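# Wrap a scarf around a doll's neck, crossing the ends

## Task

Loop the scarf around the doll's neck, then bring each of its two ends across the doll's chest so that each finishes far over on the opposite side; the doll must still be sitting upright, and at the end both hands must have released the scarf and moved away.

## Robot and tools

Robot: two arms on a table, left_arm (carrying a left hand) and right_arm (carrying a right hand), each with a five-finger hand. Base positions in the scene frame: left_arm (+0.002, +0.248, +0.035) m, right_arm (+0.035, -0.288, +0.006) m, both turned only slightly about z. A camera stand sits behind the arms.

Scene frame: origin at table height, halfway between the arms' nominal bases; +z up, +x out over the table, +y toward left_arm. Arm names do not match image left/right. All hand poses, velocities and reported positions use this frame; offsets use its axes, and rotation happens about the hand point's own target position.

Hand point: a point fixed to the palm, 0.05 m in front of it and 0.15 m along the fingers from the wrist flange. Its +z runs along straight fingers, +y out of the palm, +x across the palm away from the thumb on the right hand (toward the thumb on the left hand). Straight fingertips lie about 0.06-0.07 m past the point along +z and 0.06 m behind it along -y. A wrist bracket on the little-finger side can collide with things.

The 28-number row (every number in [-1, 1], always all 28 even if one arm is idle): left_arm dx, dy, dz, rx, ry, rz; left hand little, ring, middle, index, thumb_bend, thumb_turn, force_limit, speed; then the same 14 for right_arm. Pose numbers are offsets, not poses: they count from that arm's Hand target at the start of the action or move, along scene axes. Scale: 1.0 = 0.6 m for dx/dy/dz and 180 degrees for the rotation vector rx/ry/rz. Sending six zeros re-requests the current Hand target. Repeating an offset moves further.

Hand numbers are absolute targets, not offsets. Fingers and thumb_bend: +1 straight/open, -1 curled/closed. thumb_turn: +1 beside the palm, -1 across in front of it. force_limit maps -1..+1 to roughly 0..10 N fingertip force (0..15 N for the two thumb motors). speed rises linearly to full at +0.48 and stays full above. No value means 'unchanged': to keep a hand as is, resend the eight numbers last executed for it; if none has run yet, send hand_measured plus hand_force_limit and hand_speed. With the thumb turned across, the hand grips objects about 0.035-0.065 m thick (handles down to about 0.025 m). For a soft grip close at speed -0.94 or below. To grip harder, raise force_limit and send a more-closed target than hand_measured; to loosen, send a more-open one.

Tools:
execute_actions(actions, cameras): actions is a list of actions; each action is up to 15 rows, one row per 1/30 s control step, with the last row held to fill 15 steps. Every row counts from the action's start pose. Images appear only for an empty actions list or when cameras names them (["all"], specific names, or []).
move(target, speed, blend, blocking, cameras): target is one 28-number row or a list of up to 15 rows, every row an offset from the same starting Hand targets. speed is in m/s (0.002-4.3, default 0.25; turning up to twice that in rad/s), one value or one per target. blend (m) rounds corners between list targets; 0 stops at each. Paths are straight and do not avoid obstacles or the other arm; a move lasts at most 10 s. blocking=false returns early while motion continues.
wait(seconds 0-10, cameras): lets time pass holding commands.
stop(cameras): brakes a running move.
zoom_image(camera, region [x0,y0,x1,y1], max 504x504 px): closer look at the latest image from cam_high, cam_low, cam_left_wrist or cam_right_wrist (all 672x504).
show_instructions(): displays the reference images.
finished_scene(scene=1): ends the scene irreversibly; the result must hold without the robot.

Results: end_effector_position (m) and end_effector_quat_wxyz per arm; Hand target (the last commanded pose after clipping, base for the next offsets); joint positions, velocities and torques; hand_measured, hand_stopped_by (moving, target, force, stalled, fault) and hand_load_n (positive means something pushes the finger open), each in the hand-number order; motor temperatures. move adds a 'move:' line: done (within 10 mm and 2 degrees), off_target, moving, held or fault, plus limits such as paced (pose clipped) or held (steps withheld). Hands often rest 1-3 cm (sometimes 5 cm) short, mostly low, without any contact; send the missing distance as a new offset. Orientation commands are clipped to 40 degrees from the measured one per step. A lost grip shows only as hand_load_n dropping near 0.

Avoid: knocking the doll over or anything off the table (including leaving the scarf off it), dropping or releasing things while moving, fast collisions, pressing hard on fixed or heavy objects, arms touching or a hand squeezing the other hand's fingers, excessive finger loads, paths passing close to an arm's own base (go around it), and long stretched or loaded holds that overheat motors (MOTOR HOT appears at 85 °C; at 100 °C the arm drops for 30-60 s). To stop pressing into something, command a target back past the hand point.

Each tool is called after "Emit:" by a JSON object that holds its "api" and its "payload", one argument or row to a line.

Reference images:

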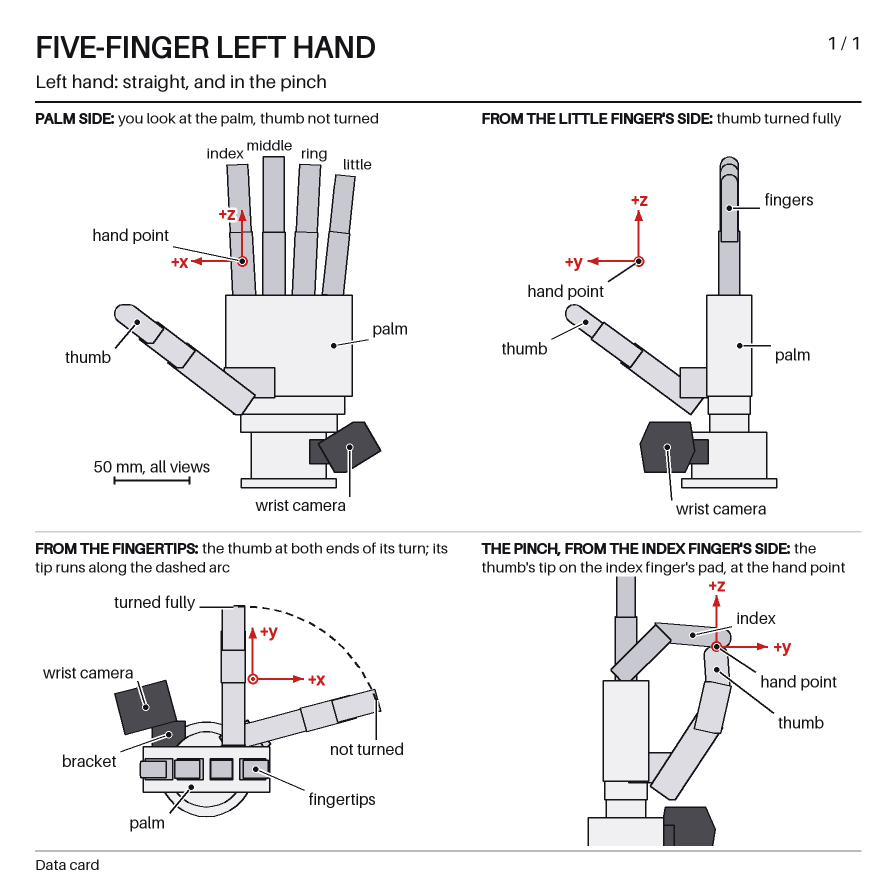

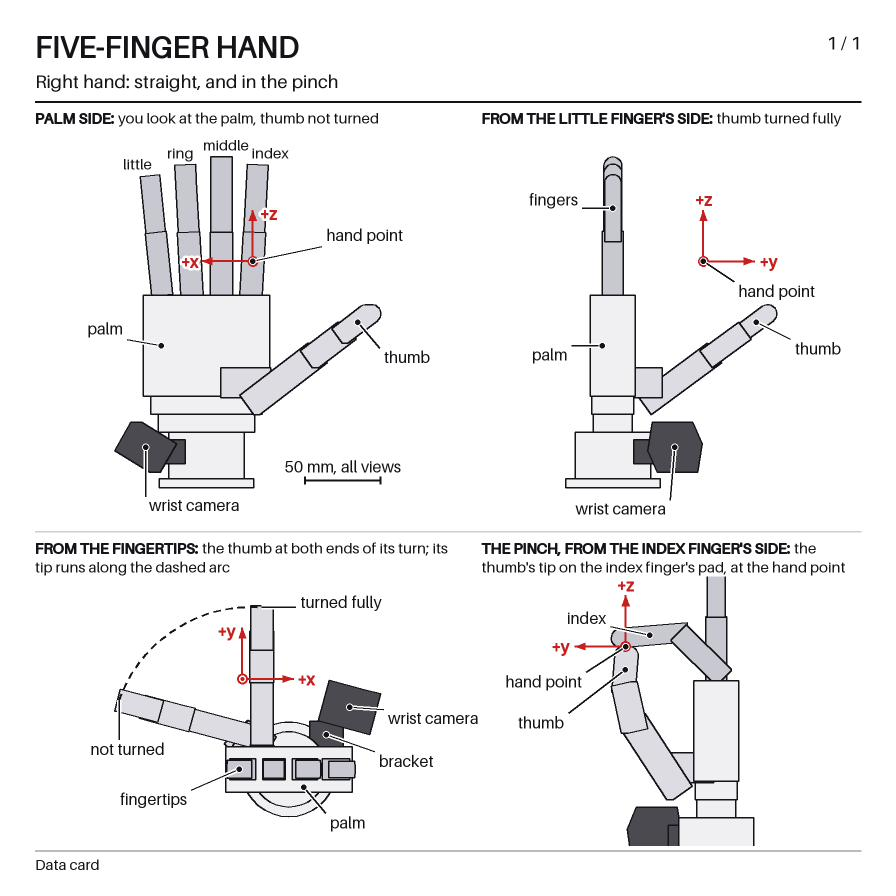

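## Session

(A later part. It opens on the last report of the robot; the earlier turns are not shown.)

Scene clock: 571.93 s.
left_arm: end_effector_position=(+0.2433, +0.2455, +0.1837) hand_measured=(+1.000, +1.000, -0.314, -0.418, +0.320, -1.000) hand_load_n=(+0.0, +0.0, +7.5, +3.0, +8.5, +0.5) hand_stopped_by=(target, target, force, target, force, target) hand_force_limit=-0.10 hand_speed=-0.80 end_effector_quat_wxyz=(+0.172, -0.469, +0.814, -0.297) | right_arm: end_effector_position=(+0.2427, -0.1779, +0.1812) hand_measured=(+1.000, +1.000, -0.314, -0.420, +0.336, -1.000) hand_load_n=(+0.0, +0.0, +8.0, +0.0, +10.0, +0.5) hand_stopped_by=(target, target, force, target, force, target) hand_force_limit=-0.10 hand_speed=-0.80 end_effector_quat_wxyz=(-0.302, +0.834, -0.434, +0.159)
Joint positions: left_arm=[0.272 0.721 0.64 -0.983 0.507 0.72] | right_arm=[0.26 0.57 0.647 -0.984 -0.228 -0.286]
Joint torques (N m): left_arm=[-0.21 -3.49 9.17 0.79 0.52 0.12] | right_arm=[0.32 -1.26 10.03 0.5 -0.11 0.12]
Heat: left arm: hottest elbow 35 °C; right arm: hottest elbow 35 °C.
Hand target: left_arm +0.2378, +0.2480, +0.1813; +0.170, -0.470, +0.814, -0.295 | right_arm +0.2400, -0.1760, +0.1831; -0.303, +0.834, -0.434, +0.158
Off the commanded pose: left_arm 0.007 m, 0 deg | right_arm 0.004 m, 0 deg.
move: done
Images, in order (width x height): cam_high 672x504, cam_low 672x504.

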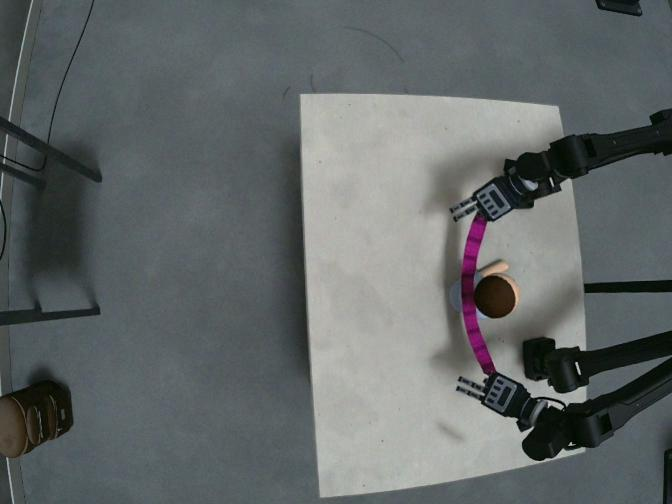

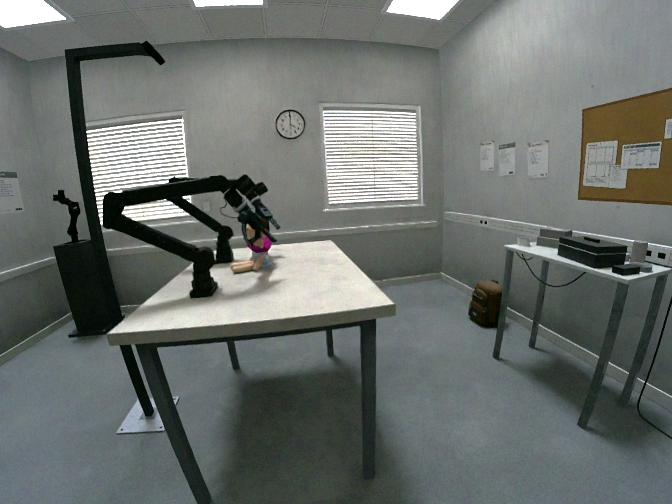

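Emit:
{"api": "move", "payload": {
  "target": [0,0,0,0,0,0,-0.8,-0.8,-0.42,-0.42,0.0,-1,-0.1,-0.3,0,0,0,0,0,0,-0.8,-0.8,-0.42,-0.42,0.0,-1,-0.1,-0.3],
  "speed": 0.05,
  "cameras": ["cam_high","cam_right_wrist"]
}}

Scene clock: 622.53 s.
left_arm: end_effector_position=(+0.2433, +0.2456, +0.1837) hand_measured=(-0.800, -0.800, -0.314, -0.418, +0.320, -1.000) hand_load_n=(+0.0, +0.0, +7.5, +3.5, +8.5, +0.5) hand_stopped_by=(target, target, force, target, force, target) hand_force_limit=-0.10 hand_speed=-0.30 end_effector_quat_wxyz=(+0.172, -0.468, +0.814, -0.297) | right_arm: end_effector_position=(+0.2428, -0.1779, +0.1812) hand_measured=(-0.800, -0.800, -0.314, -0.420, +0.336, -1.000) hand_load_n=(+0.0, +0.5, +8.0, +0.5, +10.0, +0.5) hand_stopped_by=(target, target, force, target, force, target) hand_force_limit=-0.10 hand_speed=-0.30 end_effector_quat_wxyz=(-0.302, +0.833, -0.435, +0.159)
Joint positions: left_arm=[0.272 0.721 0.64 -0.983 0.508 0.722] | right_arm=[0.26 0.57 0.647 -0.984 -0.227 -0.284]
Joint torques (N m): left_arm=[-0.26 -3.31 9.17 0.7 0.4 0.11] | right_arm=[0.32 -1.2 10.02 0.49 -0.11 0.11]
Motor temperatures (°C): left_arm=[18 28 34 16 20 17] | right_arm=[29 22 33 25 17 19]
Heat: left arm: hottest elbow 34 °C; right arm: hottest elbow 33 °C.
Hand target: left_arm +0.2378, +0.2479, +0.1813; +0.170, -0.470, +0.814, -0.295 | right_arm +0.2400, -0.1760, +0.1831; -0.303, +0.834, -0.434, +0.158
Off the commanded pose: left_arm 0.006 m, 0 deg | right_arm 0.004 m, 0 deg.
move: done
camera_calibration:
cam_right_wrist: T_world_to_cam=[[-0.5418, -0.587948, -0.600642, 0.137835], [-0.840182, 0.358959, 0.4065, 0.176188], [-0.0233952, 0.72489, -0.688467, 0.373506], [0, 0, 0, 1]] pos_world=[0.231447, -0.252956, 0.268316]
Images, in order (width x height): cam_high 672x504, cam_right_wrist 672x504.

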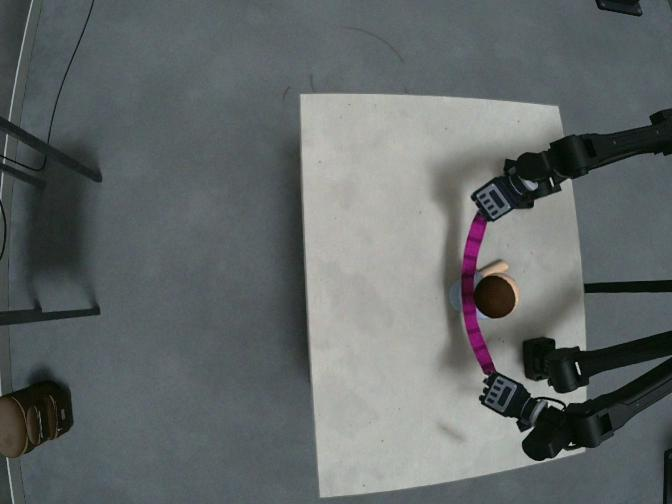

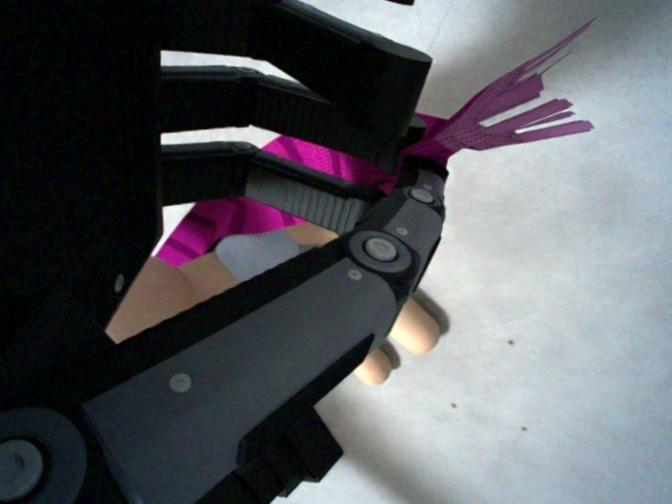

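Emit:
{"api": "move", "payload": {
  "target": [
    [0,0,0,0,0,0,-0.8,-0.8,-0.42,-0.42,0.0,-1,-0.1,-0.3,-0.0917,0.1267,-0.0183,-0.0129,0.0247,-0.0276,-0.8,-0.8,-0.42,-0.42,0.0,-1,-0.1,-0.3],
    [0,0,0,0,0,0,-0.8,-0.8,-0.42,-0.42,0.0,-1,-0.1,-0.3,-0.175,0.26,-0.0517,-0.0257,0.0494,-0.0552,-0.8,-0.8,-0.42,-0.42,0.0,-1,-0.1,-0.3]
  ],
  "speed": 0.07,
  "blend": 0.03,
  "cameras": ["cam_high","cam_low"]
}}

Emit:
{"api": "zoom_image", "payload": {
  "camera": "cam_low",
  "region": [190, 180, 310, 290]
}}

Emit:
{"api": "zoom_image", "payload": {
  "camera": "cam_high",
  "region": [400, 190, 580, 410]
}}

Scene clock: 639.53 s.
left_arm: end_effector_position=(+0.2433, +0.2456, +0.1837) hand_measured=(-0.800, -0.800, -0.314, -0.418, +0.320, -1.000) hand_load_n=(+0.0, +0.0, +7.5, +3.5, +8.5, +1.0) hand_stopped_by=(target, target, force, target, force, target) hand_force_limit=-0.10 hand_speed=-0.30 end_effector_quat_wxyz=(+0.172, -0.468, +0.814, -0.297) | right_arm: end_effector_position=(+0.1318, -0.0366, +0.1303) hand_measured=(-0.800, -0.800, -0.314, -0.420, +0.336, -1.000) hand_load_n=(+0.0, +0.0, +8.0, +0.0, +10.0, +0.5) hand_stopped_by=(target, target, force, target, force, target) hand_force_limit=-0.10 hand_speed=-0.30 end_effector_quat_wxyz=(-0.201, +0.819, -0.519, +0.140)
Joint positions: left_arm=[0.272 0.721 0.64 -0.983 0.508 0.722] | right_arm=[1.253 0.844 0.674 -1.055 0.361 0.733]
Joint torques (N m): left_arm=[-0.62 -3.19 9.37 0.57 0.39 0.12] | right_arm=[0.26 -2.55 13.9 0.01 0.26 0.1]
Heat: left arm: hottest elbow 33 °C; right arm: hottest elbow 33 °C.
Hand target: left_arm +0.2378, +0.2479, +0.1813; +0.170, -0.470, +0.814, -0.295 | right_arm +0.1348, -0.0199, +0.1522; -0.220, +0.814, -0.520, +0.136
Off the commanded pose: left_arm 0.006 m, 0 deg | right_arm 0.028 m, 2 deg.
move: off_target (right_arm)
Images, in order (width x height): cam_high 672x504, cam_low 672x504.

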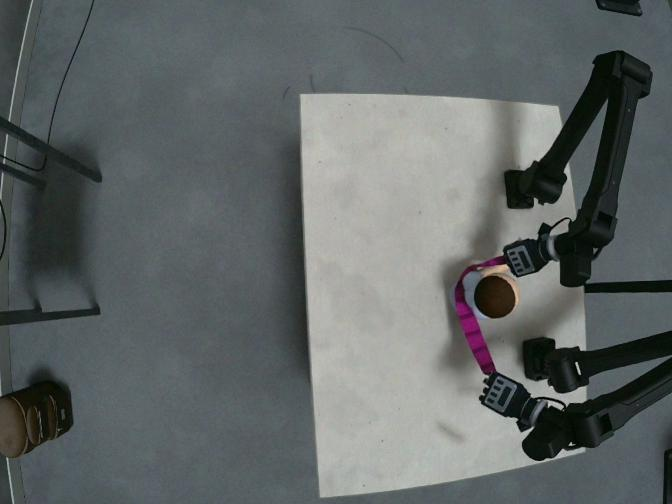

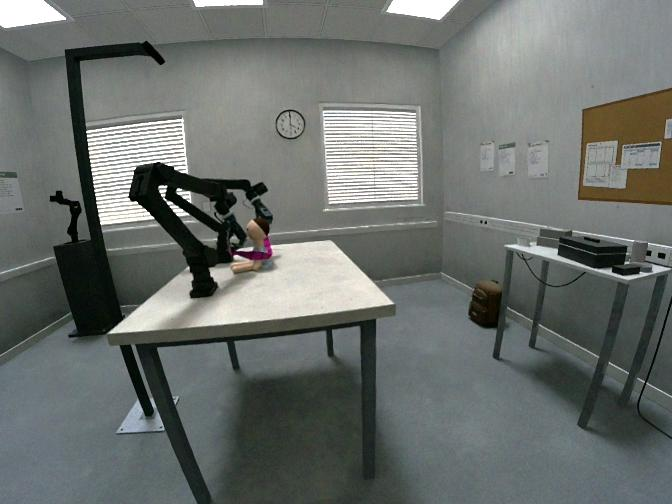

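Scaled by 4.200 from the camera's 672x504 image, which has a finer 960x720 frame.

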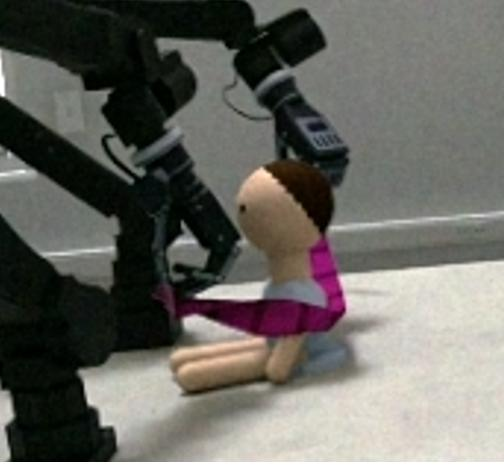

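Scaled by 2.291 from the camera's 672x504 image, which has a finer 960x720 frame.

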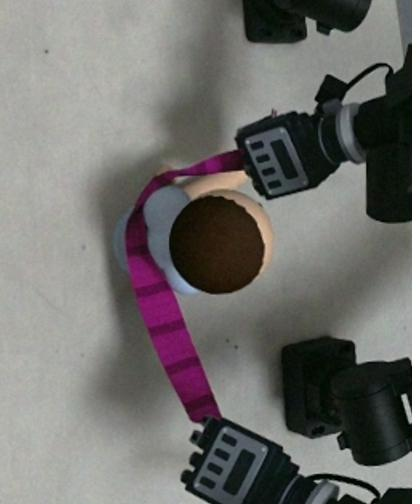

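Emit:
{"api": "move", "payload": {
  "target": [-0.075,-0.013,0.033,0,0,0,-0.8,-0.8,-0.42,-0.42,0.0,-1,-0.1,-0.3,-0.033,-0.017,0.122,0,0,0,-0.8,-0.8,-0.42,-0.42,0.0,-1,-0.1,-0.3],
  "speed": 0.06,
  "cameras": ["cam_high","cam_low"]
}}

Emit:
{"api": "zoom_image", "payload": {
  "camera": "cam_low",
  "region": [190, 180, 310, 290]
}}

Emit:
{"api": "zoom_image", "payload": {
  "camera": "cam_high",
  "region": [400, 190, 580, 410]
}}

Scene clock: 658.67 s.
left_arm: end_effector_position=(+0.1963, +0.2381, +0.2007) hand_measured=(-0.800, -0.800, -0.314, -0.418, +0.320, -1.000) hand_load_n=(+0.0, +0.0, +7.5, +3.5, +8.5, +0.5) hand_stopped_by=(target, target, force, target, force, target) hand_force_limit=-0.10 hand_speed=-0.30 end_effector_quat_wxyz=(+0.168, -0.470, +0.814, -0.296) | right_arm: end_effector_position=(+0.1145, -0.0423, +0.1990) hand_measured=(-0.800, -0.800, -0.314, -0.420, +0.336, -1.000) hand_load_n=(+0.0, +0.0, +8.0, +0.0, +10.0, +0.5) hand_stopped_by=(target, target, force, target, force, target) hand_force_limit=-0.10 hand_speed=-0.30 end_effector_quat_wxyz=(-0.193, +0.821, -0.518, +0.143)
Joint positions: left_arm=[0.324 0.567 0.64 -1.171 0.531 0.774] | right_arm=[1.324 0.816 0.846 -1.3 0.387 0.806]
Joint torques (N m): left_arm=[-0.79 -2.02 9.76 0.79 0.47 0.09] | right_arm=[0.32 -3.72 13.98 -0.06 0.29 0.11]
Heat: left arm: hottest elbow 33 °C; right arm: hottest elbow 37 °C.
Hand target: left_arm +0.1928, +0.2402, +0.2011; +0.171, -0.470, +0.814, -0.295 | right_arm +0.1151, -0.0302, +0.2253; -0.220, +0.814, -0.520, +0.136
Off the commanded pose: left_arm 0.004 m, 0 deg | right_arm 0.029 m, 3 deg.
move: off_target (right_arm)
Images, in order (width x height): cam_high 672x504, cam_low 672x504.

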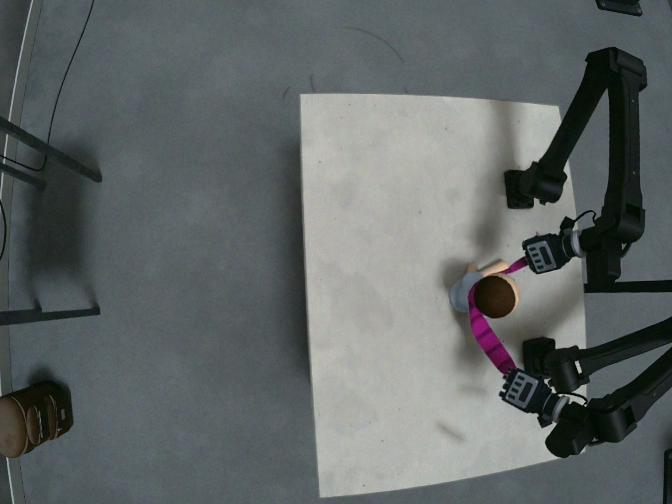

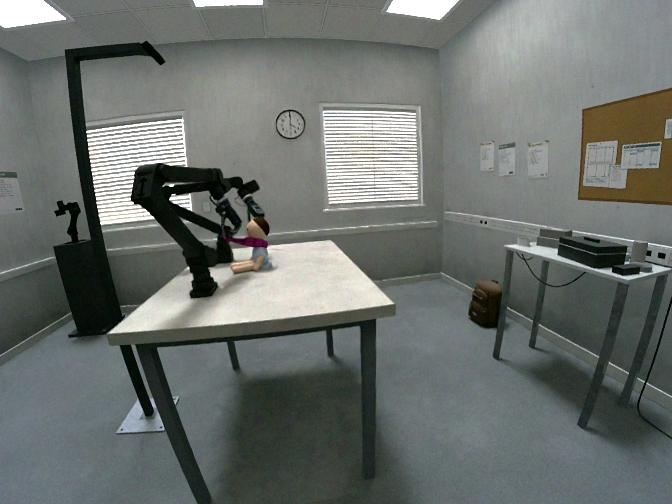

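Scaled by 4.200 from the camera's 672x504 image, which has a finer 960x720 frame.

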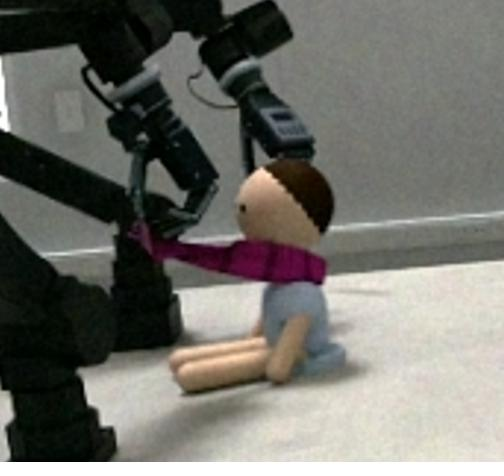

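Scaled by 2.291 from the camera's 672x504 image, which has a finer 960x720 frame.

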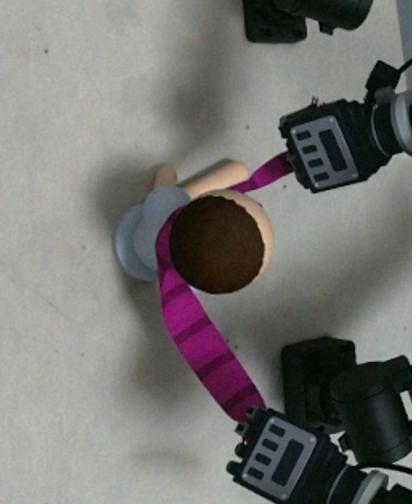

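Emit:
{"api": "move", "payload": {
  "target": [
    [0,0,0,0,0,0,-0.8,-0.8,-0.42,-0.42,0.0,-1,-0.1,-0.3,0.008,0.1037,-0.024,0.0048,-0.018,-0.0369,-0.8,-0.8,-0.42,-0.42,0.0,-1,-0.1,-0.3],
    [0,0,0,0,0,0,-0.8,-0.8,-0.42,-0.42,0.0,-1,-0.1,-0.3,0.0165,0.187,-0.065,0.0096,-0.0359,-0.0738,-0.8,-0.8,-0.42,-0.42,0.0,-1,-0.1,-0.3],
    [0,0,0,0,0,0,-0.8,-0.8,-0.42,-0.42,0.0,-1,-0.1,-0.3,0.05,0.2533,-0.132,0.0144,-0.0539,-0.1107,-0.8,-0.8,-0.42,-0.42,0.0,-1,-0.1,-0.3]
  ],
  "speed": 0.07,
  "blend": 0.02,
  "cameras": ["cam_high","cam_low"]
}}

Emit:
{"api": "zoom_image", "payload": {
  "camera": "cam_low",
  "region": [190, 180, 310, 290]
}}

Emit:
{"api": "zoom_image", "payload": {
  "camera": "cam_high",
  "region": [400, 190, 580, 410]
}}

Scene clock: 681.50 s.
left_arm: end_effector_position=(+0.1963, +0.2382, +0.2008) hand_measured=(-0.800, -0.800, -0.314, -0.418, +0.320, -1.000) hand_load_n=(+0.0, +0.0, +7.5, +3.0, +8.5, +0.5) hand_stopped_by=(target, target, force, target, force, target) hand_force_limit=-0.10 hand_speed=-0.30 end_effector_quat_wxyz=(+0.169, -0.470, +0.814, -0.297) | right_arm: end_effector_position=(+0.1426, +0.0970, +0.1288) hand_measured=(-0.800, -0.800, -0.314, -0.420, +0.336, -1.000) hand_load_n=(+0.0, +0.0, +7.5, +0.0, +10.0, +0.5) hand_stopped_by=(target, target, force, target, force, target) hand_force_limit=-0.10 hand_speed=-0.30 end_effector_quat_wxyz=(-0.231, +0.701, -0.631, +0.241)
Joint positions: left_arm=[0.325 0.567 0.64 -1.171 0.532 0.775] | right_arm=[1.488 1.31 0.97 -1.127 0.673 1.332]
Joint torques (N m): left_arm=[-0.85 -1.79 9.73 0.96 0.47 0.16] | right_arm=[-0.38 -8.53 12.83 0.55 0.61 0.06]
Motor temperatures (°C): left_arm=[18 28 33 16 20 17] | right_arm=[28 22 40 25 18 19]
Heat: left arm: hottest elbow 33 °C; right arm: hottest elbow 40 °C.
Hand target: left_arm +0.1928, +0.2402, +0.2011; +0.171, -0.470, +0.814, -0.295 | right_arm +0.1451, +0.1217, +0.1459; -0.254, +0.693, -0.635, +0.228
Off the commanded pose: left_arm 0.004 m, 0 deg | right_arm 0.030 m, 3 deg.
move: off_target (right_arm)
Images, in order (width x height): cam_high 672x504, cam_low 672x504.

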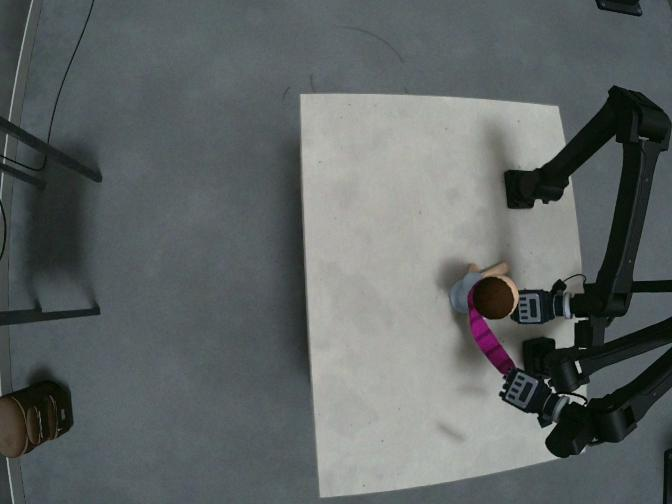

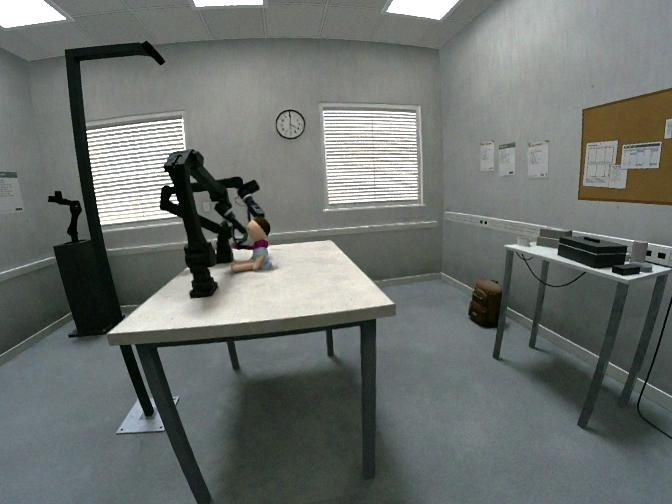

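Scaled by 4.200 from the camera's 672x504 image, which has a finer 960x720 frame.

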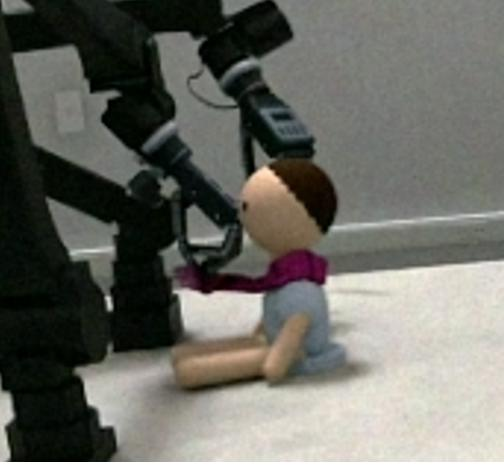

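Scaled by 2.291 from the camera's 672x504 image, which has a finer 960x720 frame.

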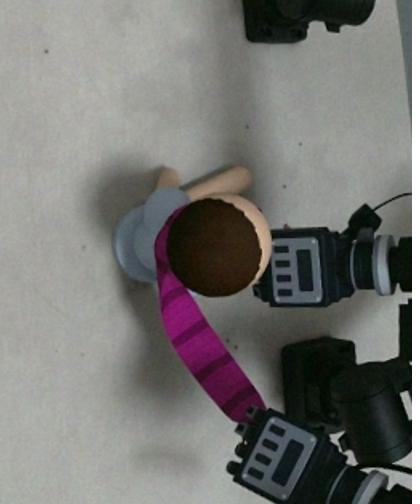

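Emit:
{"api": "move", "payload": {
  "target": [
    [0,0,0,0,0,0,-0.8,-0.8,-0.42,-0.42,0.0,-1,-0.1,-0.3,-0.015,0.0,-0.03,0.0073,-0.083,0,-0.8,-0.8,-0.42,-0.42,0.0,-1,-0.1,-0.3],
    [0,0,0,0,0,0,-0.8,-0.8,-0.42,-0.42,0.0,-1,-0.1,-0.3,-0.008,0.0,-0.087,0.0073,-0.083,0,-0.8,-0.8,-0.42,-0.42,0.0,-1,-0.1,-0.3]
  ],
  "speed": 0.06,
  "blend": 0.02,
  "cameras": ["cam_high","cam_low","cam_left_wrist","cam_right_wrist"]
}}

Emit:
{"api": "zoom_image", "payload": {
  "camera": "cam_low",
  "region": [190, 180, 310, 290]
}}

Emit:
{"api": "zoom_image", "payload": {
  "camera": "cam_high",
  "region": [400, 190, 580, 410]
}}

Scene clock: 712.73 s.
left_arm: end_effector_position=(+0.1963, +0.2382, +0.2008) hand_measured=(-0.800, -0.800, -0.314, -0.418, +0.320, -1.000) hand_load_n=(+0.0, +0.0, +7.5, +3.5, +8.5, +0.5) hand_stopped_by=(target, target, force, target, force, target) hand_force_limit=-0.10 hand_speed=-0.30 end_effector_quat_wxyz=(+0.169, -0.470, +0.814, -0.297) | right_arm: end_effector_position=(+0.1416, +0.1183, +0.0952) hand_measured=(-0.800, -0.800, -0.314, -0.420, +0.336, -1.000) hand_load_n=(+0.0, +0.0, +7.5, +0.0, +10.0, +0.5) hand_stopped_by=(target, target, force, target, force, target) hand_force_limit=-0.10 hand_speed=-0.30 end_effector_quat_wxyz=(-0.339, +0.654, -0.601, +0.310)
Joint positions: left_arm=[0.325 0.567 0.64 -1.171 0.532 0.775] | right_arm=[1.624 1.41 0.887 -0.978 0.952 1.488]
Joint torques (N m): left_arm=[-0.79 -2.2 9.85 0.55 0.44 0.12] | right_arm=[-0.32 -9.52 7.86 0.36 0.63 0.03]
Heat: left arm: hottest elbow 34 °C; right arm: hottest elbow 41 °C.
Hand target: left_arm +0.1928, +0.2402, +0.2011; +0.171, -0.470, +0.814, -0.295 | right_arm +0.1403, +0.1217, +0.0938; -0.342, +0.654, -0.599, +0.309
Off the commanded pose: left_arm 0.004 m, 0 deg | right_arm 0.004 m, 0 deg.
move: done; blend cut to 0.0172 m at target 1
camera_calibration:
cam_left_wrist: T_world_to_cam=[[0.559832, -0.576485, 0.595193, -0.0909946], [-0.826295, -0.442015, 0.349083, 0.184552], [0.0618429, -0.687233, -0.7238, 0.412673], [0, 0, 0, 1]] pos_world=[0.177915, 0.31272, 0.288429]
cam_right_wrist: T_world_to_cam=[[-0.584122, -0.221818, -0.780768, 0.18538], [-0.637521, 0.72075, 0.272187, -0.0388781], [0.502363, 0.656747, -0.562419, 0.0187591], [0, 0, 0, 1]] pos_world=[0.074075, 0.056822, 0.165871]

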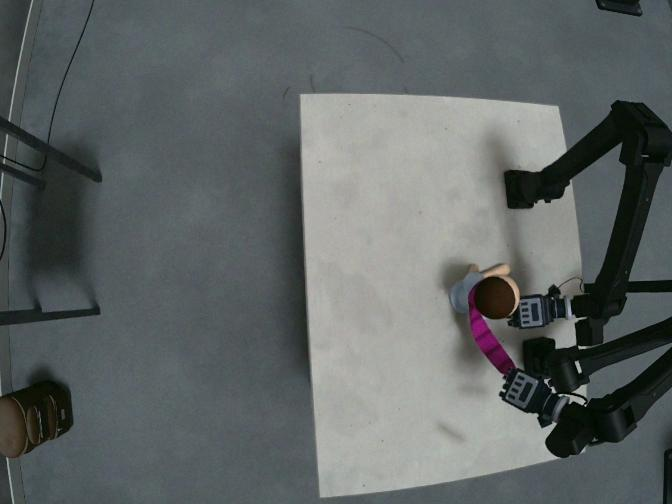

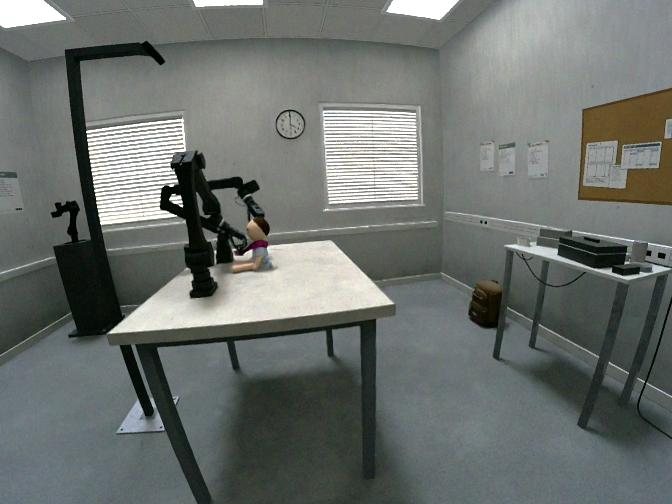

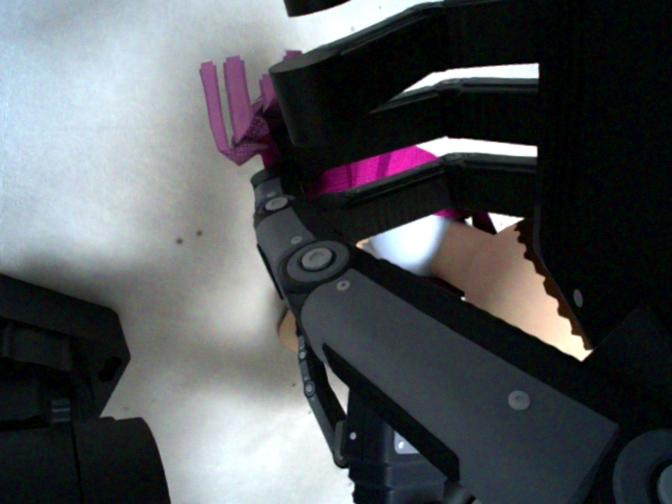

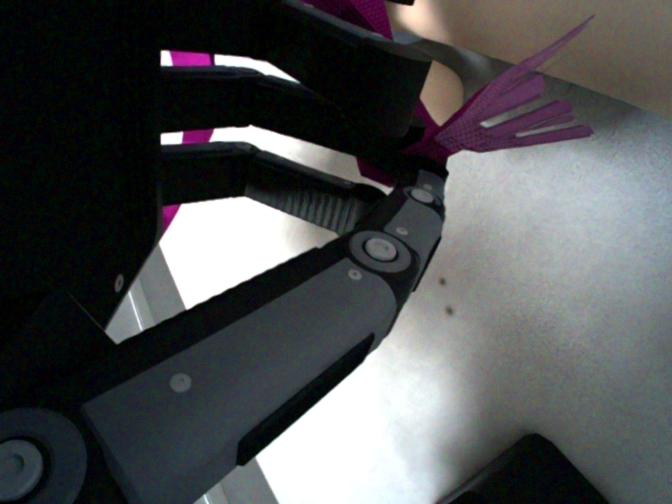

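Scaled by 4.200 from the camera's 672x504 image, which has a finer 960x720 frame.

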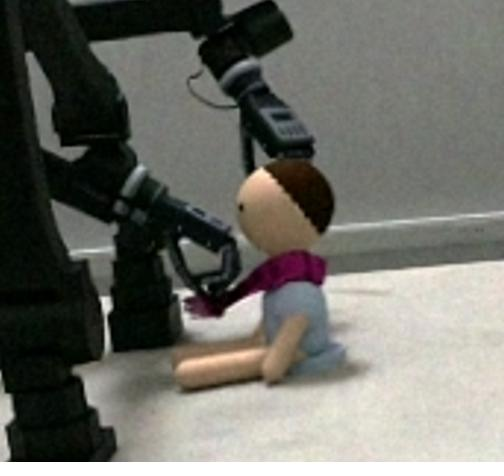

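Scaled by 2.291 from the camera's 672x504 image, which has a finer 960x720 frame.

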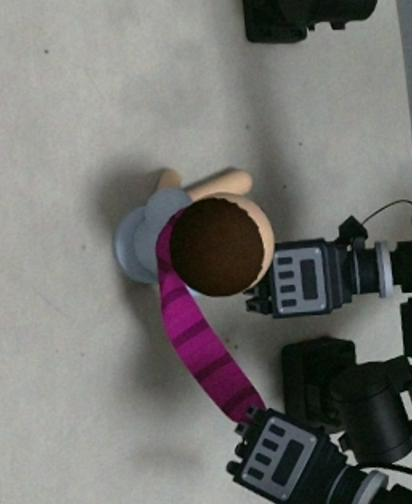

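Emit:
{"api": "move", "payload": {
  "target": [0,0,0,0,0,0,-0.8,-0.8,-0.42,-0.42,0.0,-1,-0.1,-0.3,0.02,-0.012,-0.05,0,0,0,-0.8,-0.8,-0.42,-0.42,0.0,-1,-0.1,-0.3],
  "speed": 0.06,
  "cameras": ["cam_high","cam_low","cam_left_wrist","cam_right_wrist"]
}}

Emit:
{"api": "zoom_image", "payload": {
  "camera": "cam_low",
  "region": [190, 180, 310, 290]
}}

Emit:
{"api": "zoom_image", "payload": {
  "camera": "cam_high",
  "region": [400, 190, 580, 410]
}}

Scene clock: 727.27 s.
left_arm: end_effector_position=(+0.1963, +0.2382, +0.2008) hand_measured=(-0.800, -0.800, -0.314, -0.418, +0.320, -1.000) hand_load_n=(+0.0, +0.0, +7.5, +3.5, +8.5, +1.0) hand_stopped_by=(target, target, force, target, force, target) hand_force_limit=-0.10 hand_speed=-0.30 end_effector_quat_wxyz=(+0.169, -0.470, +0.814, -0.297) | right_arm: end_effector_position=(+0.1478, +0.1141, +0.0664) hand_measured=(-0.800, -0.800, -0.314, -0.420, +0.336, -1.000) hand_load_n=(+0.0, +0.0, +8.0, +0.0, +10.0, +0.5) hand_stopped_by=(target, target, force, target, force, target) hand_force_limit=-0.10 hand_speed=-0.30 end_effector_quat_wxyz=(-0.344, +0.656, -0.598, +0.306)
Joint positions: left_arm=[0.325 0.567 0.64 -1.171 0.532 0.775] | right_arm=[1.607 1.432 0.817 -0.839 0.952 1.441]
Joint torques (N m): left_arm=[-0.97 -1.14 9.63 0.72 0.42 0.13] | right_arm=[-1.79 -9.47 7.42 0.43 0.52 -0.07]
Heat: left arm: hottest elbow 34 °C; right arm: hottest elbow 38 °C.
Hand target: left_arm +0.1928, +0.2402, +0.2011; +0.171, -0.470, +0.814, -0.295 | right_arm +0.1522, +0.1146, +0.0638; -0.342, +0.654, -0.599, +0.309
Off the commanded pose: left_arm 0.004 m, 0 deg | right_arm 0.005 m, 0 deg.
move: done
camera_calibration:
cam_left_wrist: T_world_to_cam=[[0.559832, -0.576485, 0.595193, -0.0909946], [-0.826295, -0.442015, 0.349083, 0.184552], [0.0618429, -0.687233, -0.7238, 0.412673], [0, 0, 0, 1]] pos_world=[0.177915, 0.31272, 0.288429]
cam_right_wrist: T_world_to_cam=[[-0.580052, -0.220938, -0.784045, 0.165033], [-0.645526, 0.71173, 0.277014, -0.022144], [0.496825, 0.666804, -0.555462, 0.00149873], [0, 0, 0, 1]] pos_world=[0.0806887, 0.0512232, 0.13636]

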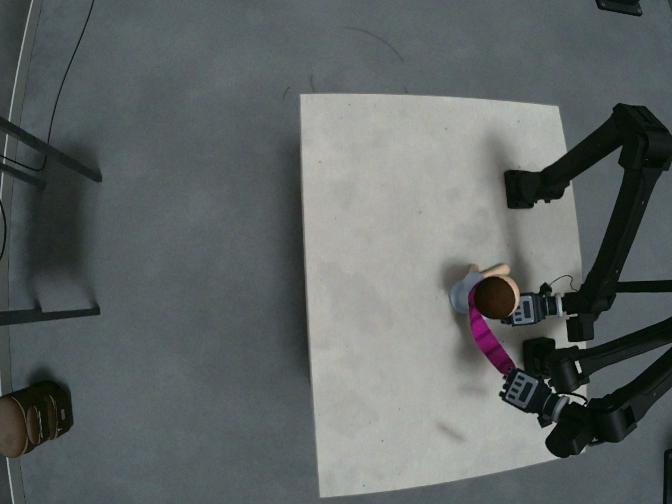

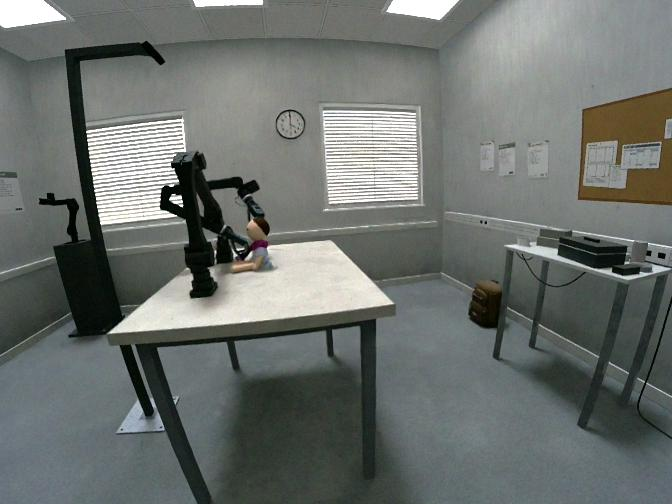

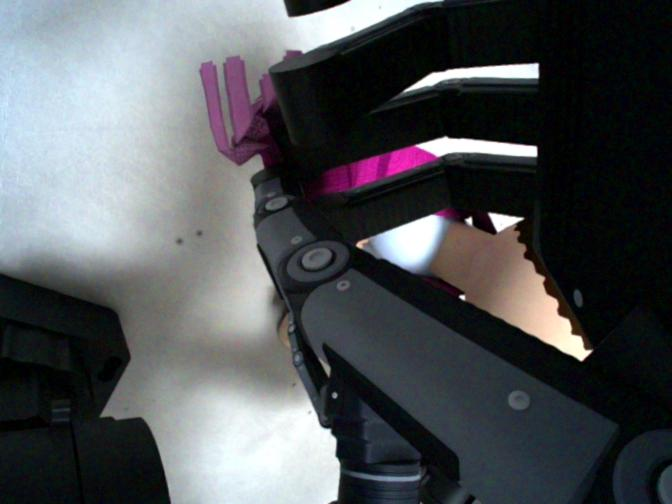

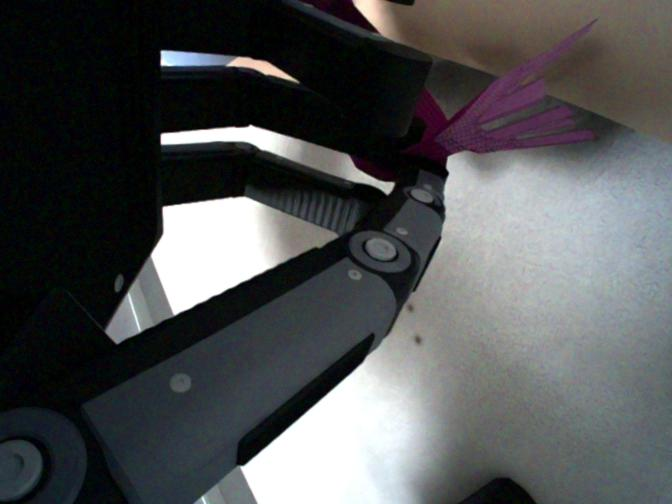

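Scaled by 4.200 from the camera's 672x504 image, which has a finer 960x720 frame.

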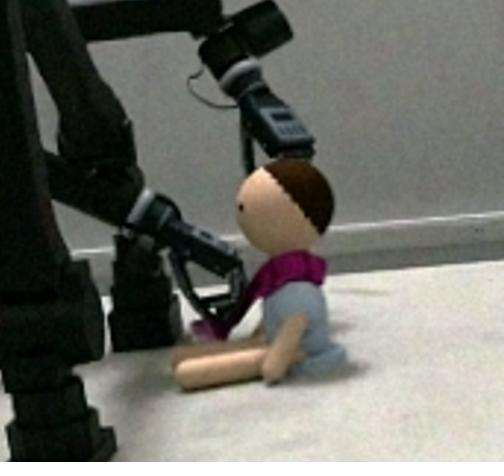

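Scaled by 2.291 from the camera's 672x504 image, which has a finer 960x720 frame.

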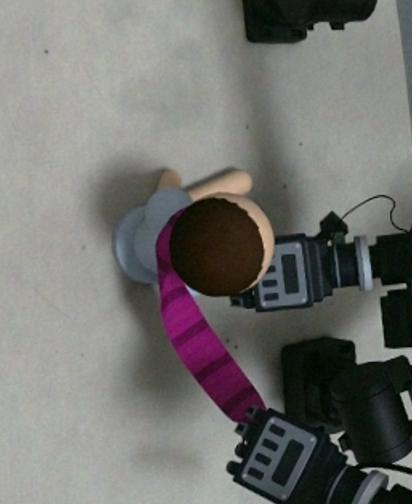

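Emit:
{"api": "move", "payload": {
  "target": [0,0,0,0,0,0,-0.8,-0.8,-0.42,-0.42,0.0,-1,-0.1,-0.3,0,0,0,0,0,0,-0.8,-0.8,0.25,0.25,1.0,-1,-0.1,0.0],
  "speed": 0.06,
  "cameras": ["cam_low","cam_left_wrist","cam_right_wrist"]
}}

Emit:
{"api": "zoom_image", "payload": {
  "camera": "cam_low",
  "region": [190, 180, 310, 290]
}}

Scene clock: 745.23 s.
left_arm: end_effector_position=(+0.1963, +0.2382, +0.2008) hand_measured=(-0.800, -0.800, -0.314, -0.418, +0.320, -1.000) hand_load_n=(+0.0, +0.0, +7.5, +3.0, +8.5, +0.5) hand_stopped_by=(target, target, force, target, force, target) hand_force_limit=-0.10 hand_speed=-0.30 end_effector_quat_wxyz=(+0.169, -0.470, +0.814, -0.297) | right_arm: end_effector_position=(+0.1481, +0.1137, +0.0656) hand_measured=(-0.800, -0.800, +0.250, +0.250, +1.000, -1.000) hand_load_n=(+0.0, +0.0, +0.0, +0.0, +0.0, +0.0) hand_stopped_by=(target, target, target, target, target, target) hand_force_limit=-0.10 hand_speed=0.00 end_effector_quat_wxyz=(-0.343, +0.656, -0.599, +0.306)
Joint positions: left_arm=[0.325 0.567 0.64 -1.171 0.532 0.775] | right_arm=[1.605 1.433 0.816 -0.837 0.949 1.439]
Joint torques (N m): left_arm=[-0.38 -2.02 9.63 0.76 0.45 0.11] | right_arm=[-1.61 -9.52 7.5 0.35 0.62 -0.03]
Motor temperatures (°C): left_arm=[18 27 34 16 20 17] | right_arm=[28 23 35 25 18 19]
Heat: left arm: hottest elbow 34 °C; right arm: hottest elbow 35 °C.
Hand target: left_arm +0.1928, +0.2402, +0.2011; +0.171, -0.470, +0.814, -0.295 | right_arm +0.1522, +0.1146, +0.0638; -0.342, +0.654, -0.599, +0.309
Off the commanded pose: left_arm 0.004 m, 0 deg | right_arm 0.005 m, 0 deg.
move: done
camera_calibration:
cam_left_wrist: T_world_to_cam=[[0.559832, -0.576485, 0.595193, -0.0909946], [-0.826295, -0.442015, 0.349083, 0.184552], [0.0618429, -0.687233, -0.7238, 0.412673], [0, 0, 0, 1]] pos_world=[0.177915, 0.31272, 0.288429]
cam_right_wrist: T_world_to_cam=[[-0.582195, -0.22128, -0.782358, 0.164749], [-0.644329, 0.71244, 0.277975, -0.0217049], [0.495873, 0.665931, -0.557356, 0.00149537], [0, 0, 0, 1]] pos_world=[0.0811894, 0.0509233, 0.13576]
Images, in order (width x height): cam_low 672x504, cam_left_wrist 672x504, cam_right_wrist 672x504.

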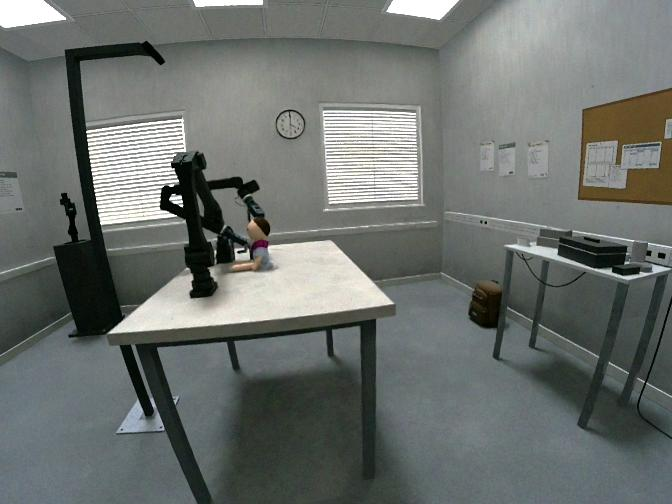

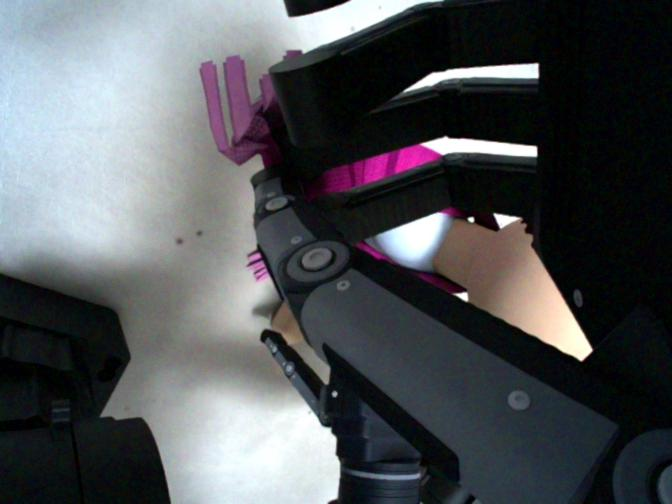

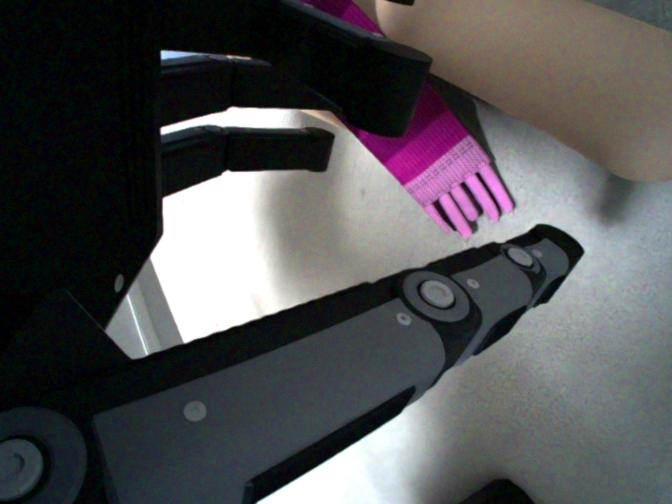

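Scaled by 4.200 from the camera's 672x504 image, which has a finer 960x720 frame.

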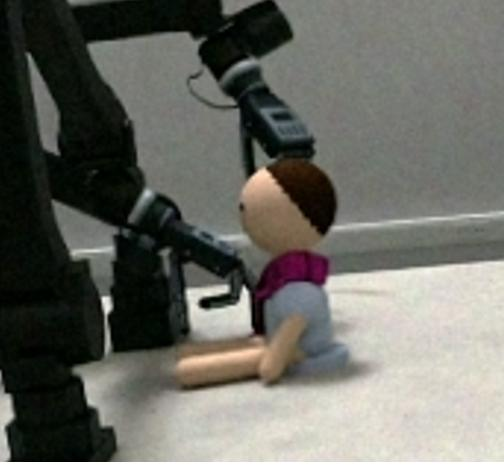

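Emit:
{"api": "move", "payload": {
  "target": [0,0,0,0,0,0,-0.8,-0.8,-0.42,-0.42,0.0,-1,-0.1,-0.3,-0.05,0,0.16,0,0,0,-0.8,-0.8,0.25,0.25,1.0,-1,-0.1,0.0],
  "speed": 0.06,
  "cameras": ["cam_low","cam_left_wrist","cam_right_wrist"]
}}

Emit:
{"api": "zoom_image", "payload": {
  "camera": "cam_low",
  "region": [190, 180, 310, 290]
}}

Scene clock: 764.13 s.
left_arm: end_effector_position=(+0.1963, +0.2382, +0.2008) hand_measured=(-0.800, -0.800, -0.314, -0.418, +0.320, -1.000) hand_load_n=(+0.0, +0.0, +7.0, +3.0, +8.5, +0.5) hand_stopped_by=(target, target, force, target, force, target) hand_force_limit=-0.10 hand_speed=-0.30 end_effector_quat_wxyz=(+0.169, -0.470, +0.814, -0.297) | right_arm: end_effector_position=(+0.1274, +0.0965, +0.1360) hand_measured=(-0.800, -0.800, +0.250, +0.250, +1.000, -1.000) hand_load_n=(+0.5, +0.0, +0.0, +0.0, +0.0, +0.5) hand_stopped_by=(target, target, target, target, target, target) hand_force_limit=-0.10 hand_speed=0.00 end_effector_quat_wxyz=(-0.321, +0.663, -0.592, +0.328)
Joint positions: left_arm=[0.325 0.567 0.64 -1.171 0.532 0.775] | right_arm=[1.667 1.348 0.95 -1.222 0.953 1.565]
Joint torques (N m): left_arm=[-1.61 -1.26 9.73 0.87 0.38 0.2] | right_arm=[0.32 -10.81 12.15 -0.46 0.64 0.11]
Heat: left arm: hottest elbow 34 °C; right arm: hottest elbow 32 °C.
Hand target: left_arm +0.1928, +0.2402, +0.2011; +0.171, -0.470, +0.814, -0.295 | right_arm +0.1223, +0.1145, +0.1598; -0.342, +0.654, -0.599, +0.309
Off the commanded pose: left_arm 0.004 m, 0 deg | right_arm 0.030 m, 3 deg.
move: off_target (right_arm)
camera_calibration:
cam_left_wrist: T_world_to_cam=[[0.559832, -0.576485, 0.595193, -0.0909946], [-0.826295, -0.442015, 0.349083, 0.184552], [0.0618429, -0.687233, -0.7238, 0.412673], [0, 0, 0, 1]] pos_world=[0.177915, 0.31272, 0.288429]
cam_right_wrist: T_world_to_cam=[[-0.581197, -0.264975, -0.769414, 0.206331], [-0.637828, 0.7355, 0.228504, -0.0388015], [0.505356, 0.62356, -0.59648, 0.0706419], [0, 0, 0, 1]] pos_world=[0.0594707, 0.0391616, 0.209756]
Images, in order (width x height): cam_low 672x504, cam_left_wrist 672x504, cam_right_wrist 672x504.

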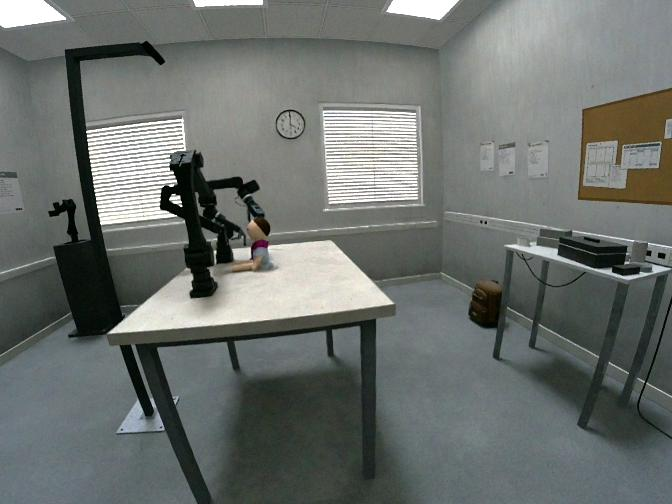

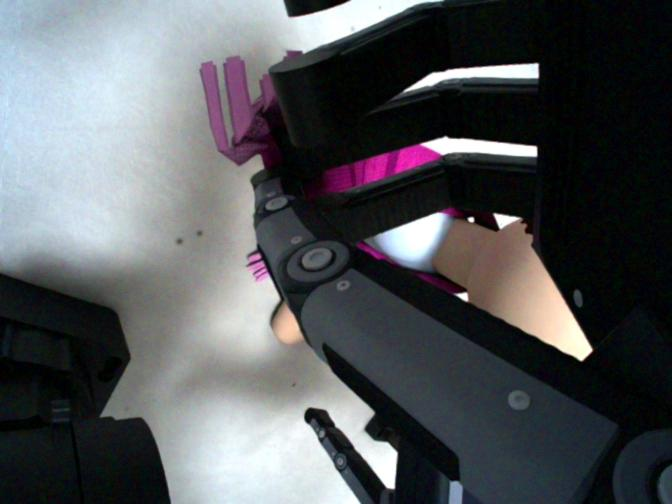

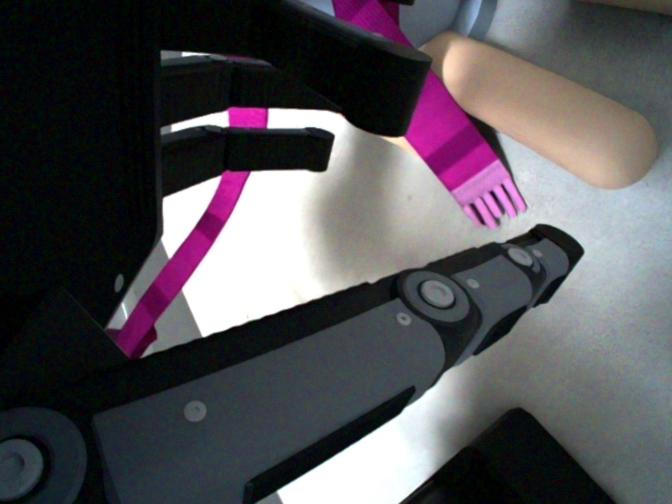

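Scaled by 4.200 from the camera's 672x504 image, which has a finer 960x720 frame.

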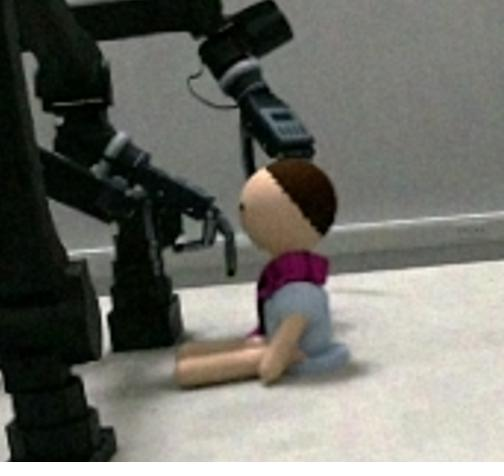

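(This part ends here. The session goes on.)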